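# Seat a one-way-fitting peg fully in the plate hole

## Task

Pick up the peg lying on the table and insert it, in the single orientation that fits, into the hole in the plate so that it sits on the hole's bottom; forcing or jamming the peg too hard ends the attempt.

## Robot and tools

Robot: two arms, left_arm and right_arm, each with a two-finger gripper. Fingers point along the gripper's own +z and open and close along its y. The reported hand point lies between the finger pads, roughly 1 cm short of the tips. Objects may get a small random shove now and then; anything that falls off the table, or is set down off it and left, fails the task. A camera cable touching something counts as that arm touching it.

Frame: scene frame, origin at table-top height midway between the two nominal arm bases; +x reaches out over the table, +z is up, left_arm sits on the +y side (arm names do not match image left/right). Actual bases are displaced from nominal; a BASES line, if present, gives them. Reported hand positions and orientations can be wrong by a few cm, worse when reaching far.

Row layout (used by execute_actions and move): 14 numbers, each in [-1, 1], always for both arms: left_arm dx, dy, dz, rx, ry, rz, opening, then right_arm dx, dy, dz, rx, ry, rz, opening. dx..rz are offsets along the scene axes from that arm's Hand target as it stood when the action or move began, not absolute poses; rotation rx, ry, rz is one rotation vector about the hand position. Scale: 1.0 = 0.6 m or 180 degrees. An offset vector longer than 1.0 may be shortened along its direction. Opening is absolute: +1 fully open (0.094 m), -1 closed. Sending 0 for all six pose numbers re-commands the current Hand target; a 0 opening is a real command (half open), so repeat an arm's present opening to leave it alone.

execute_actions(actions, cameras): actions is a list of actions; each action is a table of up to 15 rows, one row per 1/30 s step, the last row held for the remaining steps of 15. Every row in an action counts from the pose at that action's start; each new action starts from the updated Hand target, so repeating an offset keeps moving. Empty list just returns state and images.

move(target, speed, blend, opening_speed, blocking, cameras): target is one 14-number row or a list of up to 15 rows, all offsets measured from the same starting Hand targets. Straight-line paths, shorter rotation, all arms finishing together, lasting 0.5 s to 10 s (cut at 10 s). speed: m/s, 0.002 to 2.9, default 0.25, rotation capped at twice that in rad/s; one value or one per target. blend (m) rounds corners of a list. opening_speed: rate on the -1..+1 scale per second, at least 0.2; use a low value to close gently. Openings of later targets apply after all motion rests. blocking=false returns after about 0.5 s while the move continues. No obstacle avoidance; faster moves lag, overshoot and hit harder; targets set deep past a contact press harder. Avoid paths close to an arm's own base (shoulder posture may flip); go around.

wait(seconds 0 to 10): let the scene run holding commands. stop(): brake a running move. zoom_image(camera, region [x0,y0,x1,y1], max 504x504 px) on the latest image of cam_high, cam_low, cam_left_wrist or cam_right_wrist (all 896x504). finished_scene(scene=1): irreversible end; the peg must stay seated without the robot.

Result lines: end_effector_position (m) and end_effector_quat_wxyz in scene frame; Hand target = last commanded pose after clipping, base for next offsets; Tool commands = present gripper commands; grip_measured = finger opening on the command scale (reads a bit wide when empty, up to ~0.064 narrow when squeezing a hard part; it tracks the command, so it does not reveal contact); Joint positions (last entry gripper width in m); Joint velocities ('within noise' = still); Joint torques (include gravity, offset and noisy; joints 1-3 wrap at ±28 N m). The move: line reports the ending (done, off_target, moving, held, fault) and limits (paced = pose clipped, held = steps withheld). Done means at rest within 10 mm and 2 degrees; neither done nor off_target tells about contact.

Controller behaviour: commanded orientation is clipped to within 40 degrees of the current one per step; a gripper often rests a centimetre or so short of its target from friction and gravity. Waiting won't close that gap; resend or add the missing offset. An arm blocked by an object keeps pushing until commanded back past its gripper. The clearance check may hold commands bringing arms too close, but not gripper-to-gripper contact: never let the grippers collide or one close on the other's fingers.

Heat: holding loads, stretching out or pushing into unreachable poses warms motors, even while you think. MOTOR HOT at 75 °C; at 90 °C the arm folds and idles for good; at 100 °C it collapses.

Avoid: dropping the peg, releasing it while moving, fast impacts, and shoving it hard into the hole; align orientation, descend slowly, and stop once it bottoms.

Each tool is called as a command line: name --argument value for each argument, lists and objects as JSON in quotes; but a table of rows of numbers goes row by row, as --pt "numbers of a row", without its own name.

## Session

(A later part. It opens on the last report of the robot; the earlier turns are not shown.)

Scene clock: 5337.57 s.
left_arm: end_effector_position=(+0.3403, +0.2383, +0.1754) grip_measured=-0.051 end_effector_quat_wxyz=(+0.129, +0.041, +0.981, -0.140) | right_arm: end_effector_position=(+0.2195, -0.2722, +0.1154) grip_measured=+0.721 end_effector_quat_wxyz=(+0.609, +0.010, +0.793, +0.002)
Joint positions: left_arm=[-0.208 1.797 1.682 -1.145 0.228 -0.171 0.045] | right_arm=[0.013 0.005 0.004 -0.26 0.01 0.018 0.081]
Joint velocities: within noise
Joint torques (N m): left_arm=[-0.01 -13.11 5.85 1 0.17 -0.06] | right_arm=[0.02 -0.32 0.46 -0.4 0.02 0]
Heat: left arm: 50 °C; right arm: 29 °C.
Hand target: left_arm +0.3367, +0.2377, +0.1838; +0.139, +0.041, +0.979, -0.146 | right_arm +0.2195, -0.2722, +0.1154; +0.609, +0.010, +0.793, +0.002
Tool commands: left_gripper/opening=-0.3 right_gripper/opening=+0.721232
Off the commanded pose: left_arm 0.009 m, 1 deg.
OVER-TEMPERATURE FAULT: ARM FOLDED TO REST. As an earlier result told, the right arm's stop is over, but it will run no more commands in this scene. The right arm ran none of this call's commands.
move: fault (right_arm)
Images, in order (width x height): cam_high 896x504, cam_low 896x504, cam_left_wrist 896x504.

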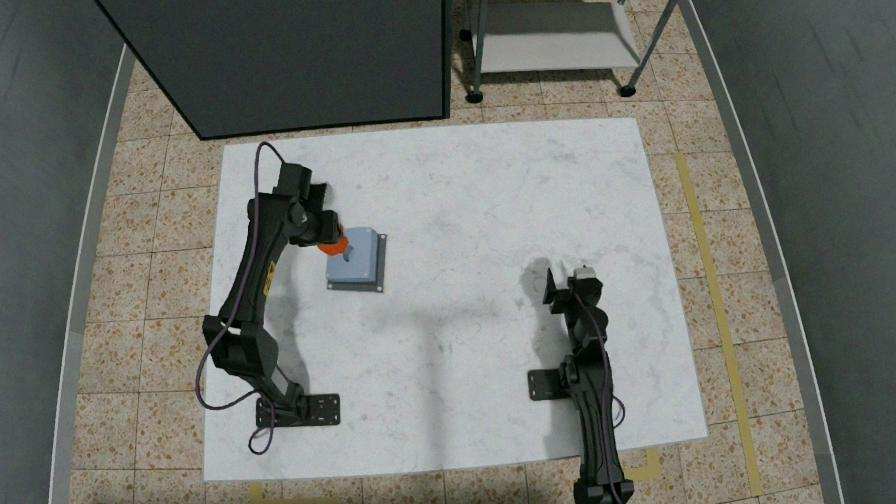

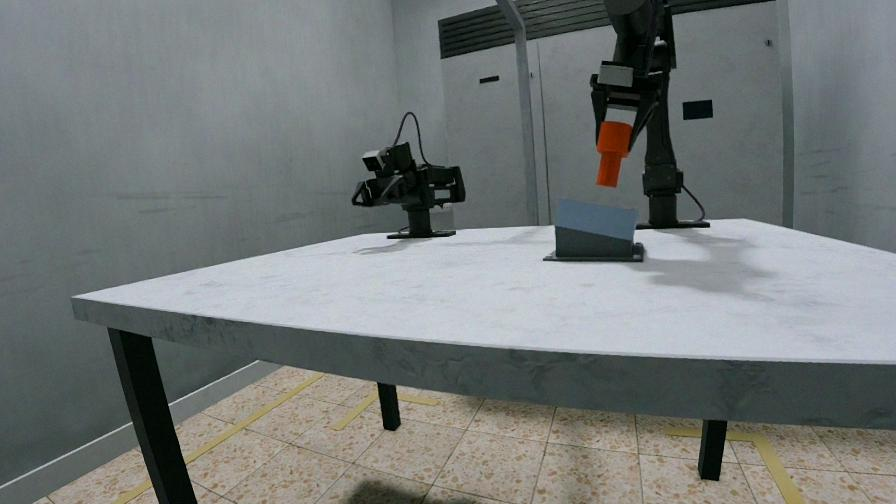

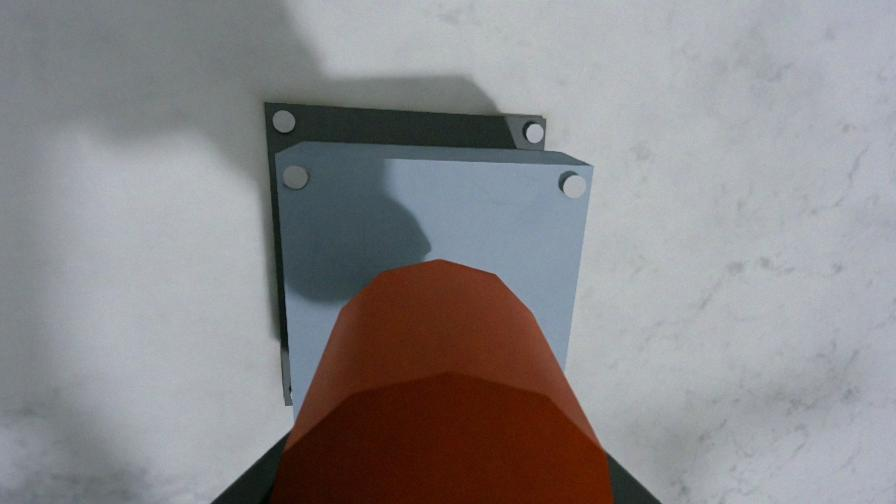

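move --target '[-0.019, -0.005, -0.0197, 0.0015, -0.0045, 0.001, -0.3, 0, 0, 0, 0, 0, 0, 0.72]' --speed 0.04 --cameras '["cam_low", "cam_left_wrist"]'

zoom_image --camera "cam_low" --region '[545, 150, 645, 270]'

zoom_image --camera "cam_left_wrist" --region '[240, 90, 340, 190]'

zoom_image --camera "cam_left_wrist" --region '[540, 90, 640, 190]'

zoom_image --camera "cam_left_wrist" --region '[360, 190, 520, 290]'

Scene clock: 5618.43 s.
left_arm: end_effector_position=(+0.3301, +0.2369, +0.1606) grip_measured=-0.051 end_effector_quat_wxyz=(+0.132, +0.037, +0.981, -0.139) | right_arm: end_effector_position=(+0.2195, -0.2722, +0.1154) grip_measured=+0.721 end_effector_quat_wxyz=(+0.609, +0.010, +0.793, +0.002)
Joint positions: left_arm=[-0.221 1.748 1.564 -1.067 0.22 -0.191 0.045] | right_arm=[0.013 0.005 0.004 -0.26 0.01 0.018 0.081]
Joint velocities: within noise
Joint torques (N m): left_arm=[-0.62 -13.75 5.75 1.02 0.11 -0.07] | right_arm=[0.02 -0.32 0.46 -0.4 0.01 0]
Heat: left arm: 57 °C; right arm: 29 °C.
Hand target: left_arm +0.3253, +0.2347, +0.1721; +0.146, +0.041, +0.978, -0.143 | right_arm +0.2195, -0.2722, +0.1154; +0.609, +0.010, +0.793, +0.002
Tool commands: left_gripper/opening=-0.3 right_gripper/opening=+0.721232
Off the commanded pose: left_arm 0.013 m, 2 deg.
OVER-TEMPERATURE FAULT: ARM FOLDED TO REST. As an earlier result told, the right arm's stop is over, but it will run no more commands in this scene. The right arm ran none of this call's commands.
move: fault (right_arm), off_target (left_arm)
Images, in order (width x height): cam_low 896x504, cam_left_wrist 896x504.

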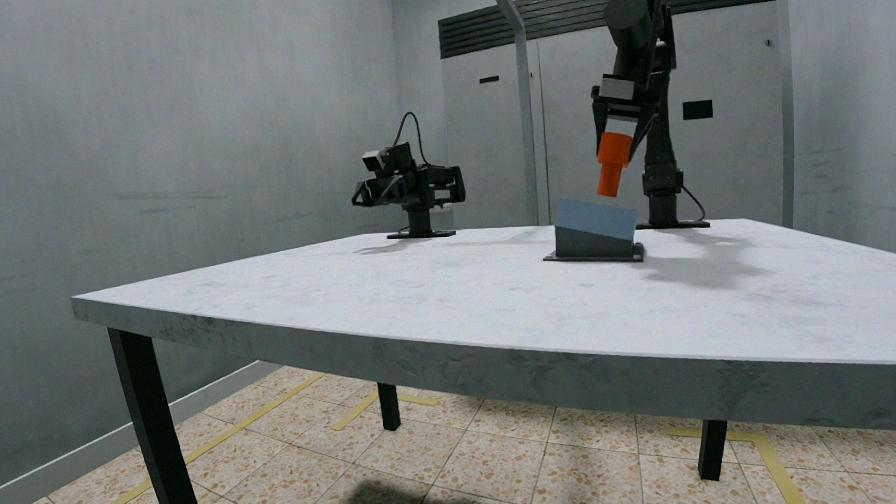

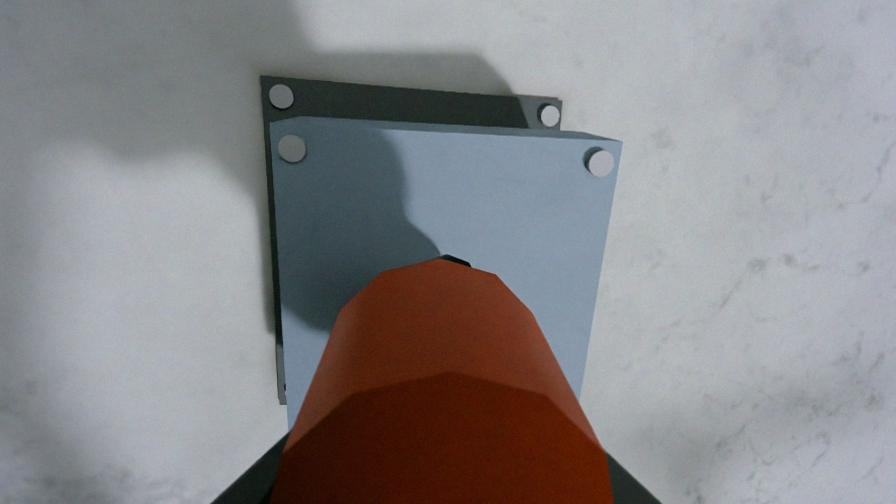

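Scaled by 4.200 from the camera's 896x504 image, which has a finer 1280x720 frame.

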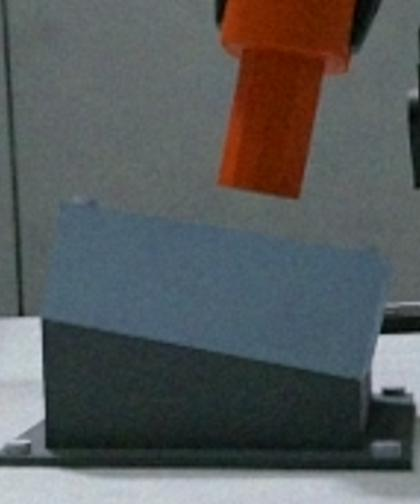

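Scaled by 5.040 from the camera's 896x504 image, which has a finer 1280x720 frame.

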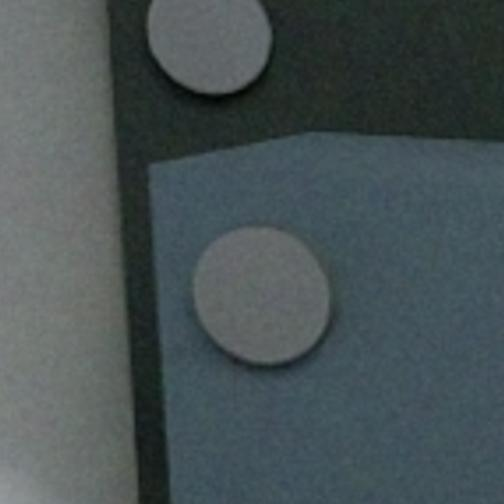

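Scaled by 5.040 from the camera's 896x504 image, which has a finer 1280x720 frame.

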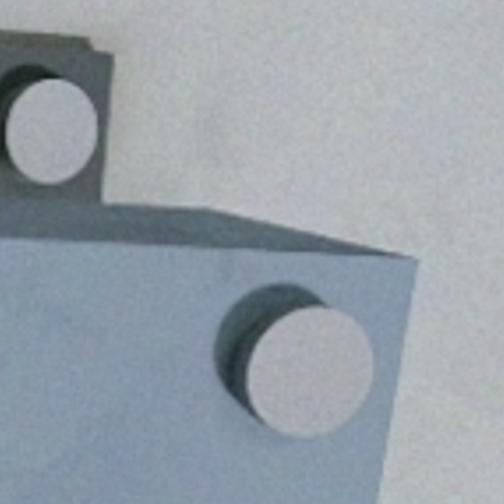

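Scaled by 3.150 from the camera's 896x504 image, which has a finer 1280x720 frame.

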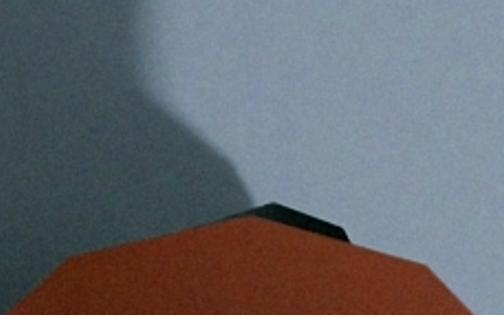

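move --target '[-0.0042, -0.0095, -0.0117, -0.0016, -0.0108, 0.0022, -0.3, 0, 0, 0, 0, 0, 0, 0.72]' --speed 0.04 --cameras '["cam_low", "cam_left_wrist"]'

zoom_image --camera "cam_low" --region '[545, 150, 645, 270]'

zoom_image --camera "cam_left_wrist" --region '[220, 60, 340, 180]'

zoom_image --camera "cam_left_wrist" --region '[540, 60, 660, 180]'

zoom_image --camera "cam_left_wrist" --region '[360, 190, 520, 290]'

Scene clock: 5707.33 s.
left_arm: end_effector_position=(+0.3271, +0.2313, +0.1531) grip_measured=-0.051 end_effector_quat_wxyz=(+0.147, +0.036, +0.978, -0.140) | right_arm: end_effector_position=(+0.2195, -0.2722, +0.1154) grip_measured=+0.721 end_effector_quat_wxyz=(+0.609, +0.010, +0.793, +0.002)
Joint positions: left_arm=[-0.242 1.711 1.48 -0.984 0.207 -0.217 0.045] | right_arm=[0.013 0.005 0.004 -0.26 0.01 0.018 0.081]
Joint velocities: within noise
Joint torques (N m): left_arm=[-0.62 -13.5 5.83 1.1 0.1 -0.03] | right_arm=[0.02 -0.32 0.47 -0.4 0.02 0]
Heat: left arm: 71 °C; right arm: 29 °C.
Hand target: left_arm +0.3228, +0.2291, +0.1649; +0.163, +0.040, +0.975, -0.144 | right_arm +0.2195, -0.2722, +0.1154; +0.609, +0.010, +0.793, +0.002
Tool commands: left_gripper/opening=-0.3 right_gripper/opening=+0.721232
Off the commanded pose: left_arm 0.013 m, 2 deg.
OVER-TEMPERATURE FAULT: ARM FOLDED TO REST. As an earlier result told, the right arm's stop is over, but it will run no more commands in this scene. The right arm ran none of this call's commands.
move: fault (right_arm), off_target (left_arm)
Images, in order (width x height): cam_low 896x504, cam_left_wrist 896x504.

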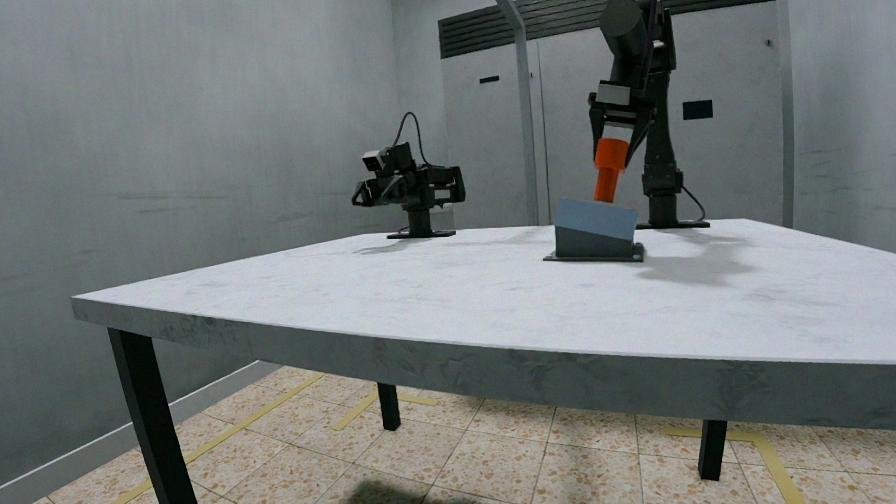

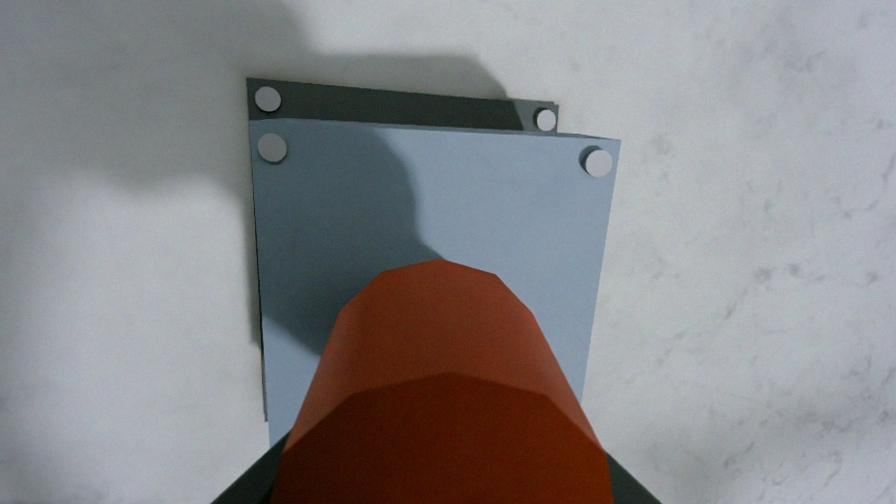

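Scaled by 4.200 from the camera's 896x504 image, which has a finer 1280x720 frame.

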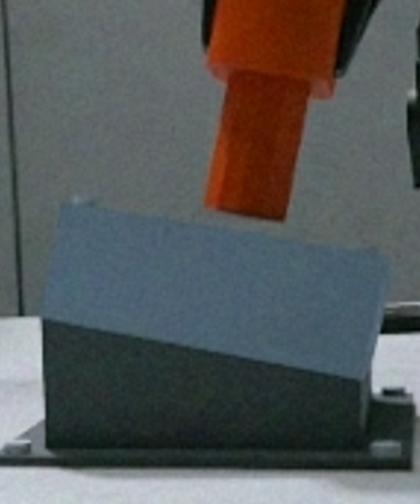

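Scaled by 4.200 from the camera's 896x504 image, which has a finer 1280x720 frame.

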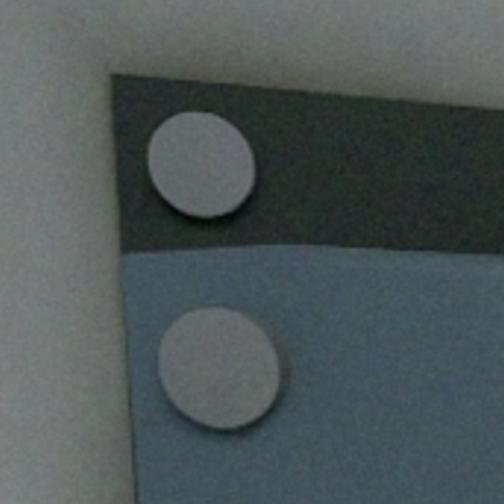

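Scaled by 4.200 from the camera's 896x504 image, which has a finer 1280x720 frame.

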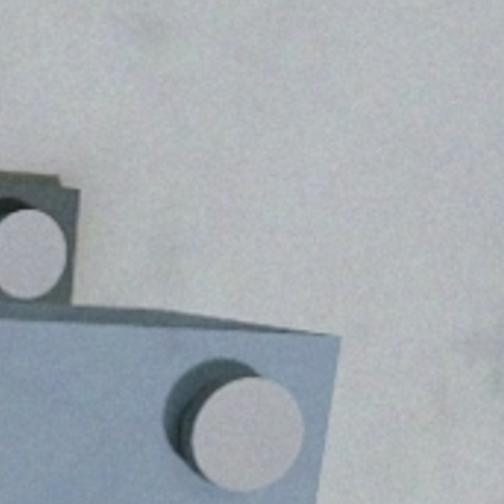

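Scaled by 3.150 from the camera's 896x504 image, which has a finer 1280x720 frame.

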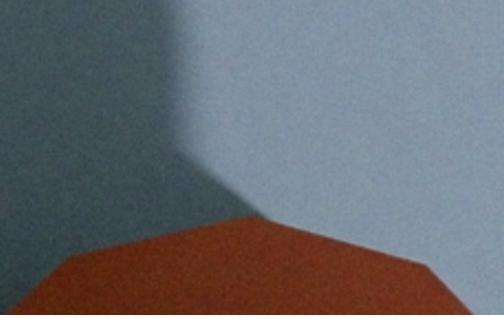

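move --pt "0.0 0.01 0.05 0 0 0 -0.3 0 0 0 0 0 0 0.72" --pt "-0.2 0.06 0.08 0 0 0 -0.3 0 0 0 0 0 0 0.72" --speed '[0.06, 0.15]' --blend '[0.01, 0]' --cameras '["cam_low", "cam_left_wrist"]'

Scene clock: 5732.47 s.
left_arm: end_effector_position=(+0.2084, +0.2620, +0.2152) grip_measured=-0.051 end_effector_quat_wxyz=(+0.169, +0.040, +0.974, -0.144) | right_arm: end_effector_position=(+0.2195, -0.2722, +0.1154) grip_measured=+0.721 end_effector_quat_wxyz=(+0.609, +0.010, +0.793, +0.002)
Joint positions: left_arm=[-0.242 1.241 1.291 -1.22 0.207 -0.213 0.045] | right_arm=[0.013 0.005 0.004 -0.26 0.01 0.018 0.081]
Joint velocities: within noise
Joint torques (N m): left_arm=[0.72 -5.27 5.56 1 0.13 0.07] | right_arm=[0.02 -0.32 0.46 -0.4 0.01 0]
Heat: left arm: 64 °C; right arm: 29 °C.
Hand target: left_arm +0.2028, +0.2651, +0.2130; +0.164, +0.040, +0.975, -0.144 | right_arm +0.2195, -0.2722, +0.1154; +0.609, +0.010, +0.793, +0.002
Tool commands: left_gripper/opening=-0.3 right_gripper/opening=+0.721232
Off the commanded pose: left_arm 0.007 m, 1 deg.
OVER-TEMPERATURE FAULT: ARM FOLDED TO REST. As an earlier result told, the right arm's stop is over, but it will run no more commands in this scene. The right arm ran none of this call's commands.
move: fault (right_arm)
Images, in order (width x height): cam_low 896x504, cam_left_wrist 896x504.

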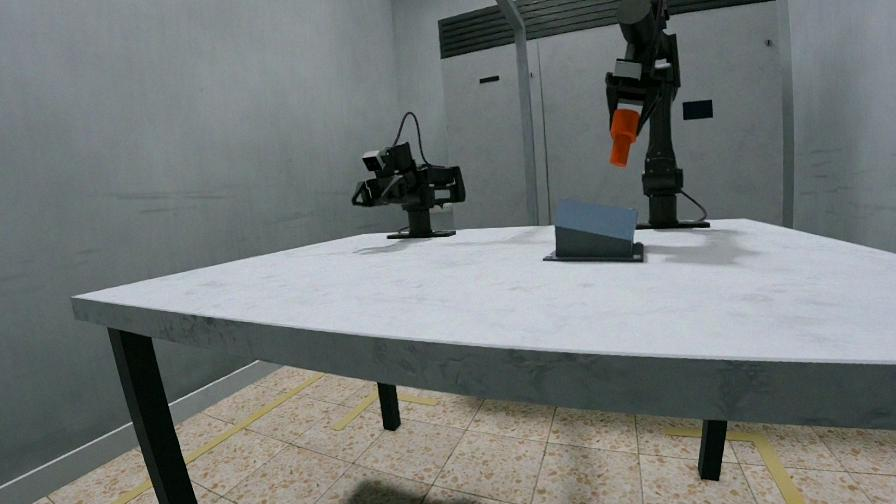

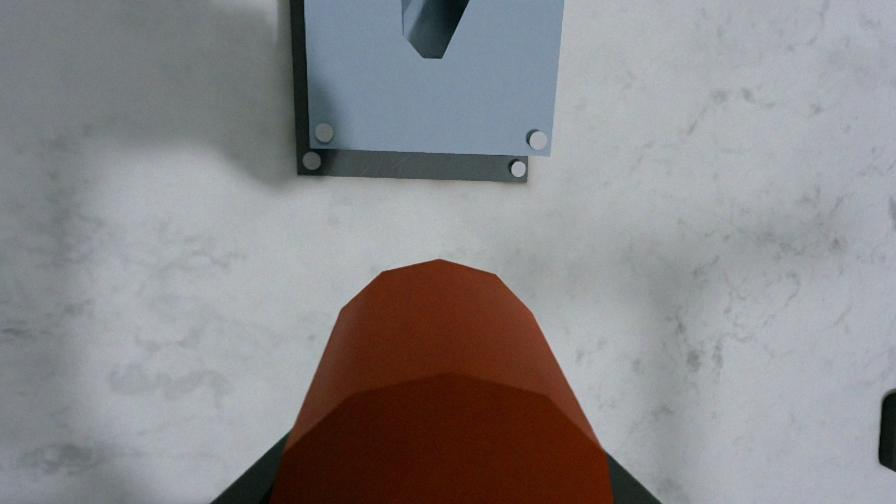

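move --target '[0.075, -0.02, 0.02, 0, 0, 0, -0.3, 0, 0, 0, 0, 0, 0, 0.72]' --speed 0.1 --cameras '["cam_low", "cam_left_wrist"]'

zoom_image --camera "cam_left_wrist" --region '[280, 0, 600, 280]'

Scene clock: 5749.87 s.
left_arm: end_effector_position=(+0.2437, +0.2528, +0.2168) grip_measured=-0.051 end_effector_quat_wxyz=(+0.157, +0.039, +0.977, -0.142) | right_arm: end_effector_position=(+0.2195, -0.2722, +0.1154) grip_measured=+0.721 end_effector_quat_wxyz=(+0.609, +0.010, +0.793, +0.002)
Joint positions: left_arm=[-0.242 1.4 1.424 -1.22 0.207 -0.213 0.045] | right_arm=[0.013 0.005 0.004 -0.26 0.01 0.018 0.081]
Joint velocities: within noise
Joint torques (N m): left_arm=[0.51 -5.12 9.35 0.98 0.14 0.03] | right_arm=[0.02 -0.32 0.46 -0.4 0.02 0]
Heat: left arm: 55 °C; right arm: 29 °C.
Hand target: left_arm +0.2479, +0.2531, +0.2250; +0.164, +0.040, +0.975, -0.144 | right_arm +0.2195, -0.2722, +0.1154; +0.609, +0.010, +0.793, +0.002
Tool commands: left_gripper/opening=-0.3 right_gripper/opening=+0.721232
Off the commanded pose: left_arm 0.009 m, 1 deg.
OVER-TEMPERATURE FAULT: ARM FOLDED TO REST. As an earlier result told, the right arm's stop is over, but it will run no more commands in this scene. The right arm ran none of this call's commands.
move: fault (right_arm)
Images, in order (width x height): cam_low 896x504, cam_left_wrist 896x504.

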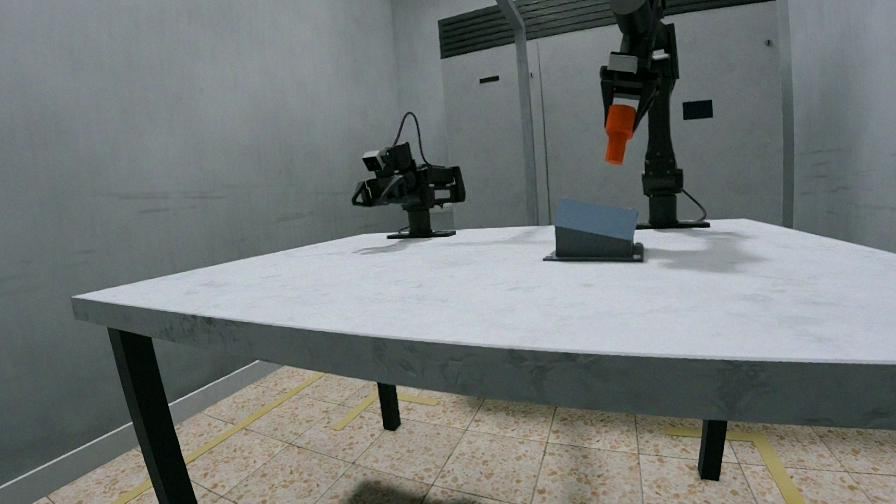

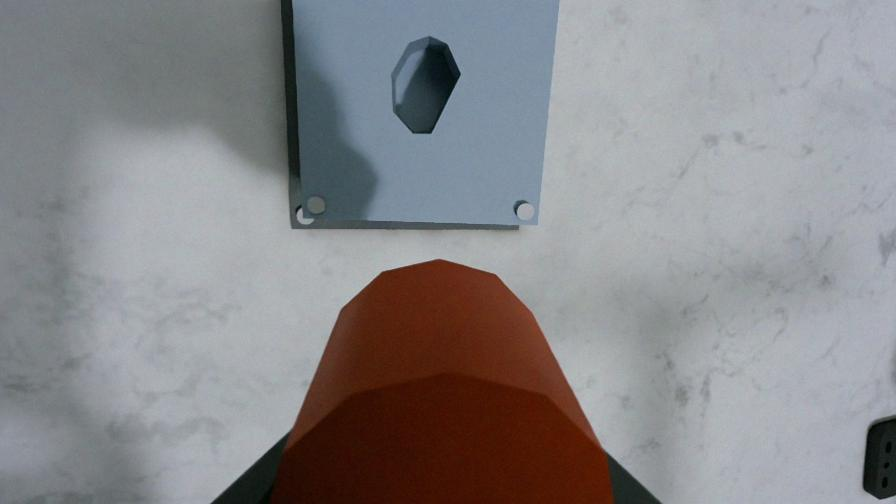

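Scaled by 1.575 from the camera's 896x504 image, which has a finer 1280x720 frame.

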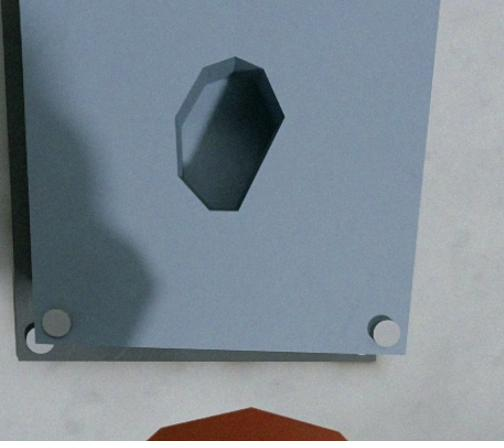

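zoom_image --camera "cam_left_wrist" --region '[376, 20, 476, 150]'

zoom_image --camera "cam_left_wrist" --region '[280, 160, 370, 240]'

zoom_image --camera "cam_left_wrist" --region '[490, 160, 580, 240]'

zoom_image --camera "cam_left_wrist" --region '[270, 0, 340, 80]'

zoom_image --camera "cam_left_wrist" --region '[520, 0, 590, 80]'

Scaled by 3.877 from the camera's 896x504 image, which has a finer 1280x720 frame.

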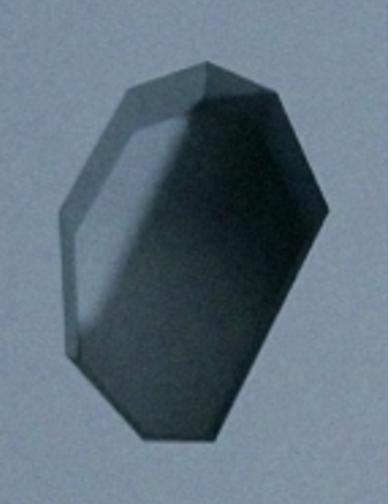

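Scaled by 5.600 from the camera's 896x504 image, which has a finer 1280x720 frame.

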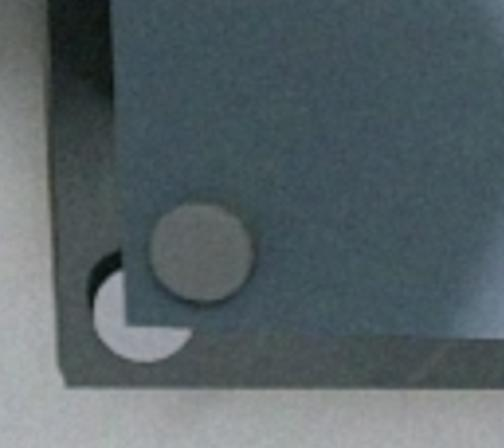

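Scaled by 5.600 from the camera's 896x504 image, which has a finer 1280x720 frame.

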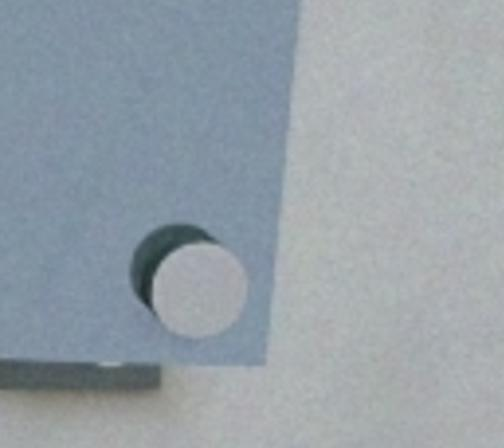

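Scaled by 6.300 from the camera's 896x504 image, which has a finer 1280x720 frame.

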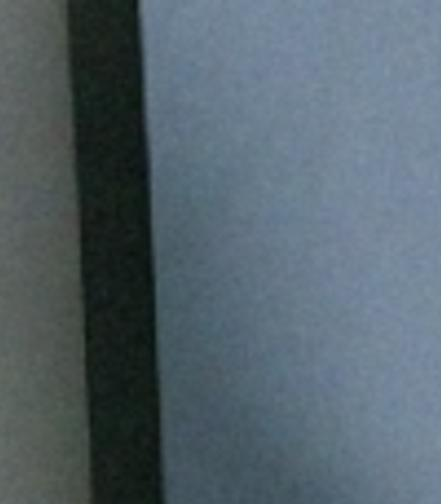

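Scaled by 6.300 from the camera's 896x504 image, which has a finer 1280x720 frame.

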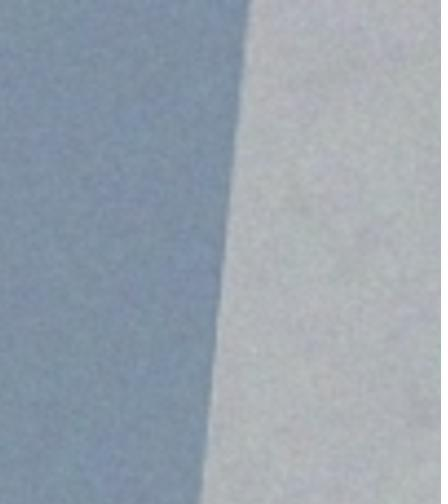

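move --pt "0.1287 -0.036 -0.0675 0.00065 0.0043 -0.0009 -0.3 0 0 0 0 0 0 0.72" --pt "0.1288 -0.041 -0.092 0.00065 0.0043 -0.0009 -0.3 0 0 0 0 0 0 0.72" --speed '[0.1, 0.04]' --cameras '["cam_low", "cam_left_wrist"]'

zoom_image --camera "cam_left_wrist" --region '[220, 60, 340, 180]'

zoom_image --camera "cam_left_wrist" --region '[540, 60, 660, 180]'

zoom_image --camera "cam_low" --region '[560, 140, 660, 240]'

Scene clock: 5959.83 s.
left_arm: end_effector_position=(+0.3265, +0.2314, +0.1770) grip_measured=-0.051 end_effector_quat_wxyz=(+0.165, +0.039, +0.975, -0.143) | right_arm: end_effector_position=(+0.2195, -0.2722, +0.1154) grip_measured=+0.721 end_effector_quat_wxyz=(+0.609, +0.010, +0.793, +0.002)
Joint positions: left_arm=[-0.242 1.681 1.529 -1.027 0.207 -0.214 0.045] | right_arm=[0.013 0.005 0.004 -0.26 0.01 0.018 0.081]
Joint velocities: within noise
Joint torques (N m): left_arm=[-0.54 -8.39 5.87 1.14 0.11 -0.05] | right_arm=[0.02 -0.32 0.46 -0.4 0.02 0]
Heat: left arm: 46 °C; right arm: 29 °C.
Hand target: left_arm +0.3251, +0.2285, +0.1697; +0.157, +0.040, +0.976, -0.144 | right_arm +0.2195, -0.2722, +0.1154; +0.609, +0.010, +0.793, +0.002
Tool commands: left_gripper/opening=-0.3 right_gripper/opening=+0.721232
Off the commanded pose: left_arm 0.008 m, 1 deg.
OVER-TEMPERATURE FAULT: ARM FOLDED TO REST. As an earlier result told, the right arm's stop is over, but it will run no more commands in this scene. The right arm ran none of this call's commands.
move: fault (right_arm)
Images, in order (width x height): cam_low 896x504, cam_left_wrist 896x504.

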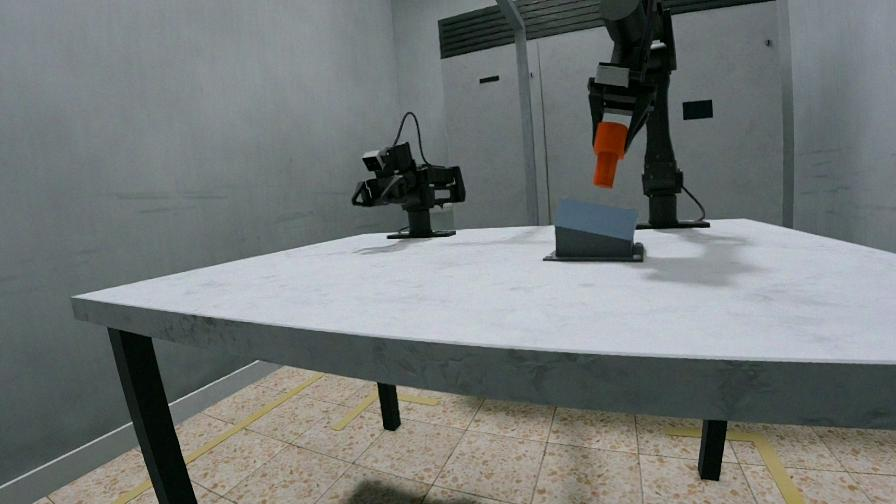

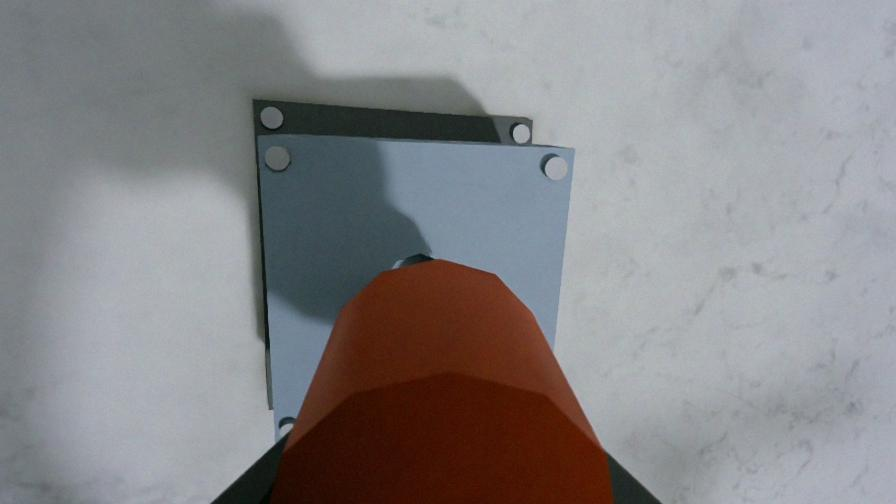

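Scaled by 4.200 from the camera's 896x504 image, which has a finer 1280x720 frame.

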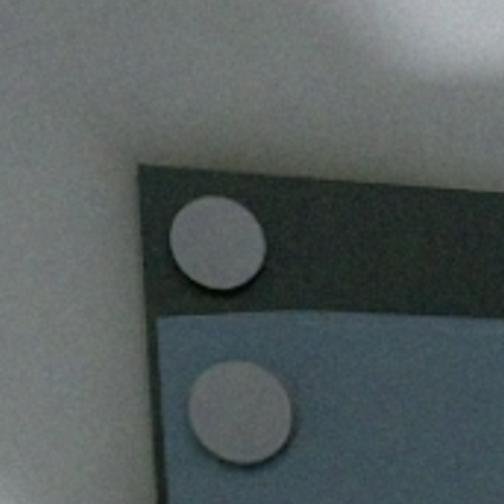

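Scaled by 4.200 from the camera's 896x504 image, which has a finer 1280x720 frame.

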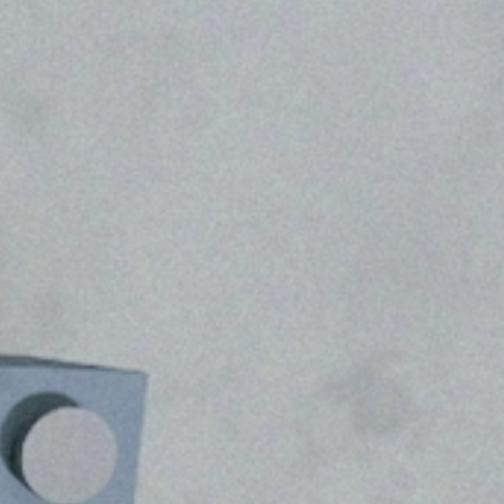

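Scaled by 5.040 from the camera's 896x504 image, which has a finer 1280x720 frame.

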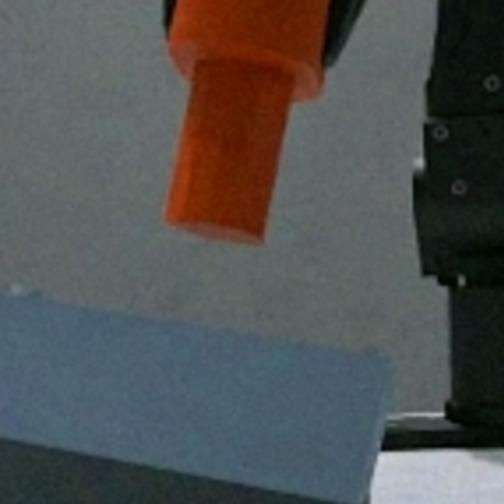

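move --target '[0.0042, 0.0, -0.0212, 0.003, 0.0201, -0.0041, -0.3, 0, 0, 0, 0, 0, 0, 0.72]' --speed 0.04 --cameras '["cam_low", "cam_left_wrist"]'

zoom_image --camera "cam_left_wrist" --region '[220, 60, 340, 180]'

zoom_image --camera "cam_left_wrist" --region '[540, 60, 660, 180]'

zoom_image --camera "cam_low" --region '[560, 140, 660, 240]'

Scene clock: 5997.23 s.
left_arm: end_effector_position=(+0.3244, +0.2319, +0.1529) grip_measured=-0.051 end_effector_quat_wxyz=(+0.126, +0.037, +0.982, -0.135) | right_arm: end_effector_position=(+0.2195, -0.2722, +0.1154) grip_measured=+0.721 end_effector_quat_wxyz=(+0.609, +0.010, +0.793, +0.002)
Joint positions: left_arm=[-0.242 1.741 1.529 -1.048 0.207 -0.21 0.045] | right_arm=[0.013 0.005 0.004 -0.26 0.01 0.018 0.081]
Joint velocities: within noise
Joint torques (N m): left_arm=[0.02 -8.46 9.46 0.83 0.24 0.09] | right_arm=[0.02 -0.32 0.46 -0.4 0.02 0]
Heat: left arm: 50 °C; right arm: 29 °C.
Hand target: left_arm +0.3276, +0.2285, +0.1571; +0.125, +0.043, +0.981, -0.141 | right_arm +0.2195, -0.2722, +0.1154; +0.609, +0.010, +0.793, +0.002
Tool commands: left_gripper/opening=-0.3 right_gripper/opening=+0.721232
Off the commanded pose: left_arm 0.006 m, 1 deg.
OVER-TEMPERATURE FAULT: ARM FOLDED TO REST. As an earlier result told, the right arm's stop is over, but it will run no more commands in this scene. The right arm ran none of this call's commands.
move: fault (right_arm)
Images, in order (width x height): cam_low 896x504, cam_left_wrist 896x504.

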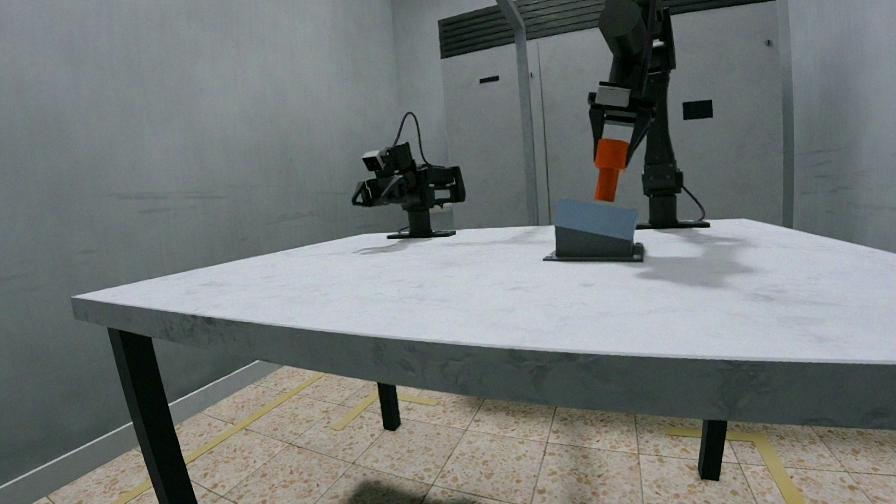

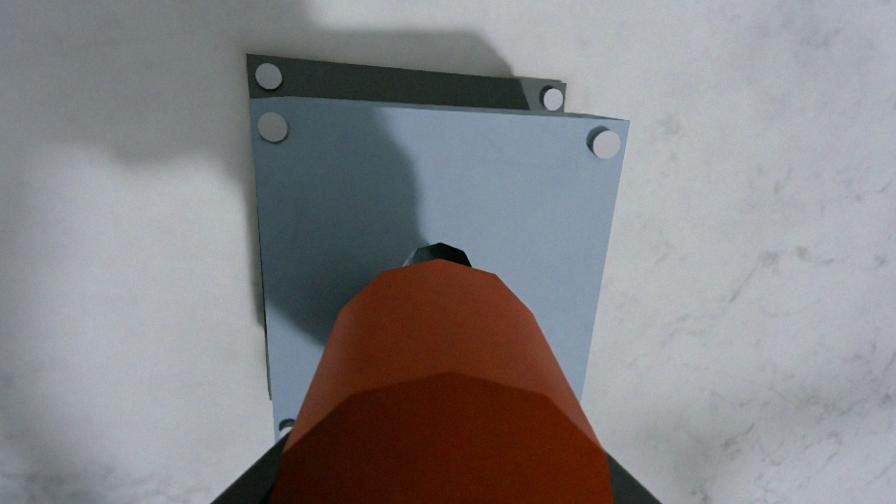

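Scaled by 4.200 from the camera's 896x504 image, which has a finer 1280x720 frame.

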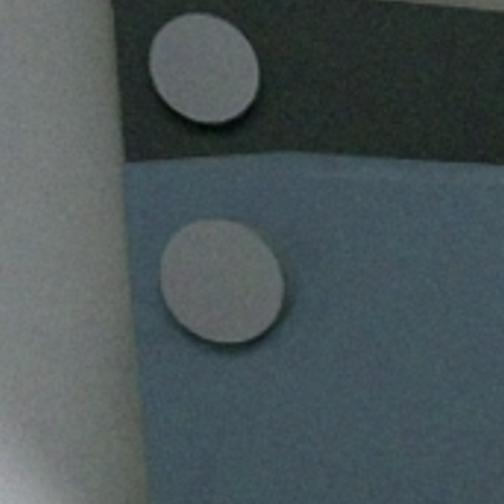

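Scaled by 4.200 from the camera's 896x504 image, which has a finer 1280x720 frame.

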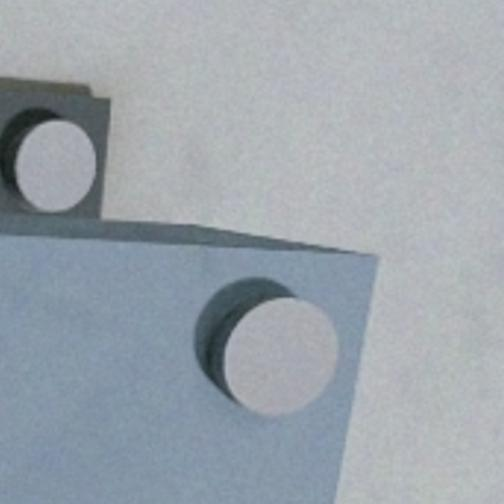

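Scaled by 5.040 from the camera's 896x504 image, which has a finer 1280x720 frame.

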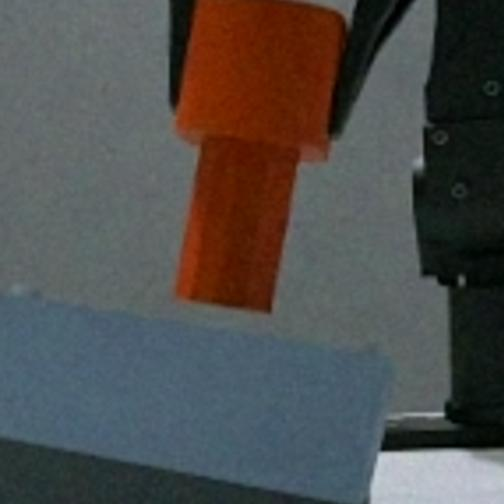

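move --target '[0.0105, -0.0045, 0.002, -0.0018, -0.0123, 0.0025, -0.3, 0, 0, 0, 0, 0, 0, 0.72]' --speed 0.04 --cameras '["cam_low", "cam_left_wrist"]'

zoom_image --camera "cam_left_wrist" --region '[220, 60, 340, 180]'

zoom_image --camera "cam_left_wrist" --region '[540, 60, 660, 180]'

zoom_image --camera "cam_low" --region '[560, 140, 660, 240]'

Scene clock: 6026.53 s.
left_arm: end_effector_position=(+0.3305, +0.2303, +0.1550) grip_measured=-0.051 end_effector_quat_wxyz=(+0.139, +0.039, +0.980, -0.138) | right_arm: end_effector_position=(+0.2195, -0.2722, +0.1154) grip_measured=+0.721 end_effector_quat_wxyz=(+0.609, +0.010, +0.793, +0.002)
Joint positions: left_arm=[-0.242 1.741 1.529 -1.021 0.207 -0.209 0.045] | right_arm=[0.013 0.005 0.004 -0.26 0.01 0.018 0.081]
Joint velocities: within noise
Joint torques (N m): left_arm=[-0.47 -9.35 8.01 1.06 0.15 -0.05] | right_arm=[0.01 -0.32 0.46 -0.4 0.02 0]
Heat: left arm: 47 °C; right arm: 29 °C.
Hand target: left_arm +0.3339, +0.2258, +0.1583; +0.144, +0.041, +0.978, -0.143 | right_arm +0.2195, -0.2722, +0.1154; +0.609, +0.010, +0.793, +0.002
Tool commands: left_gripper/opening=-0.3 right_gripper/opening=+0.721232
Off the commanded pose: left_arm 0.007 m, 1 deg.
OVER-TEMPERATURE FAULT: ARM FOLDED TO REST. As an earlier result told, the right arm's stop is over, but it will run no more commands in this scene. The right arm ran none of this call's commands.
move: fault (right_arm)
Images, in order (width x height): cam_low 896x504, cam_left_wrist 896x504.

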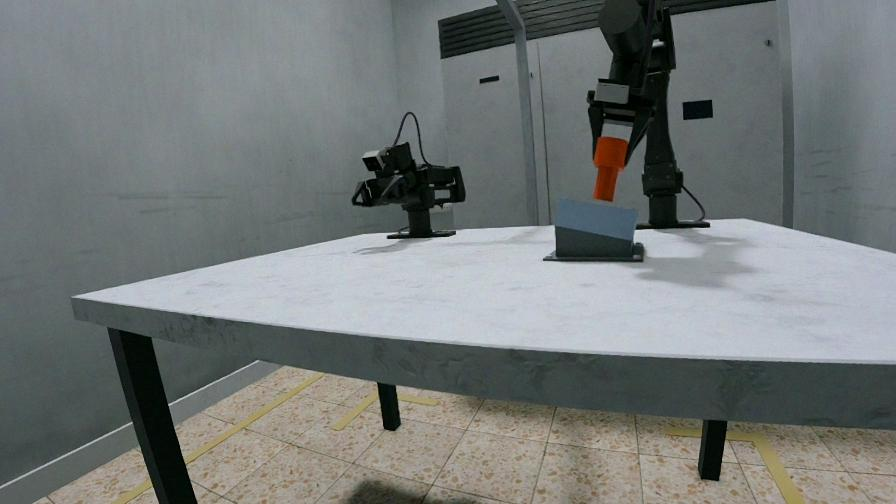

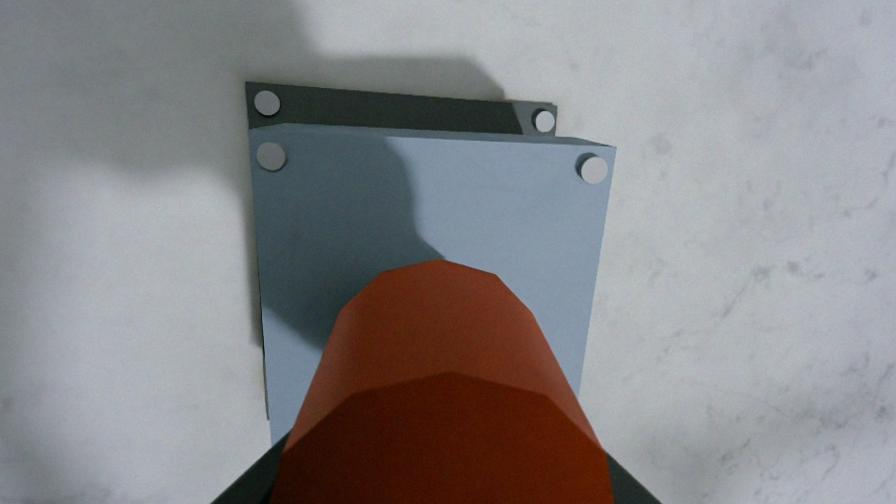

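Scaled by 4.200 from the camera's 896x504 image, which has a finer 1280x720 frame.

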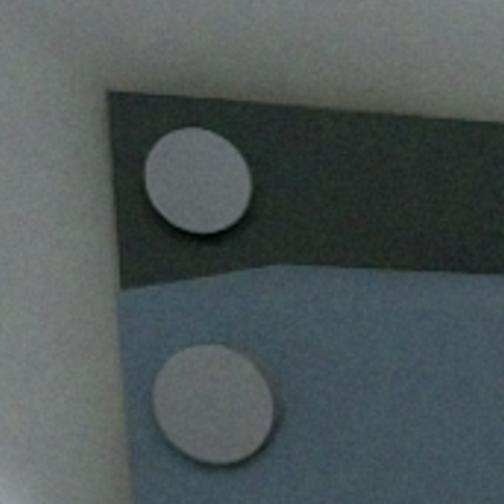

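Scaled by 4.200 from the camera's 896x504 image, which has a finer 1280x720 frame.

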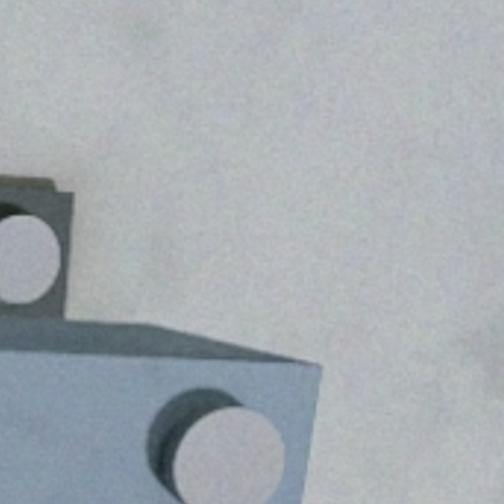

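Scaled by 5.040 from the camera's 896x504 image, which has a finer 1280x720 frame.

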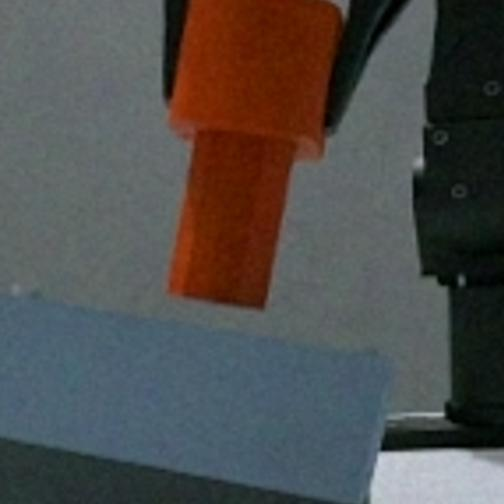

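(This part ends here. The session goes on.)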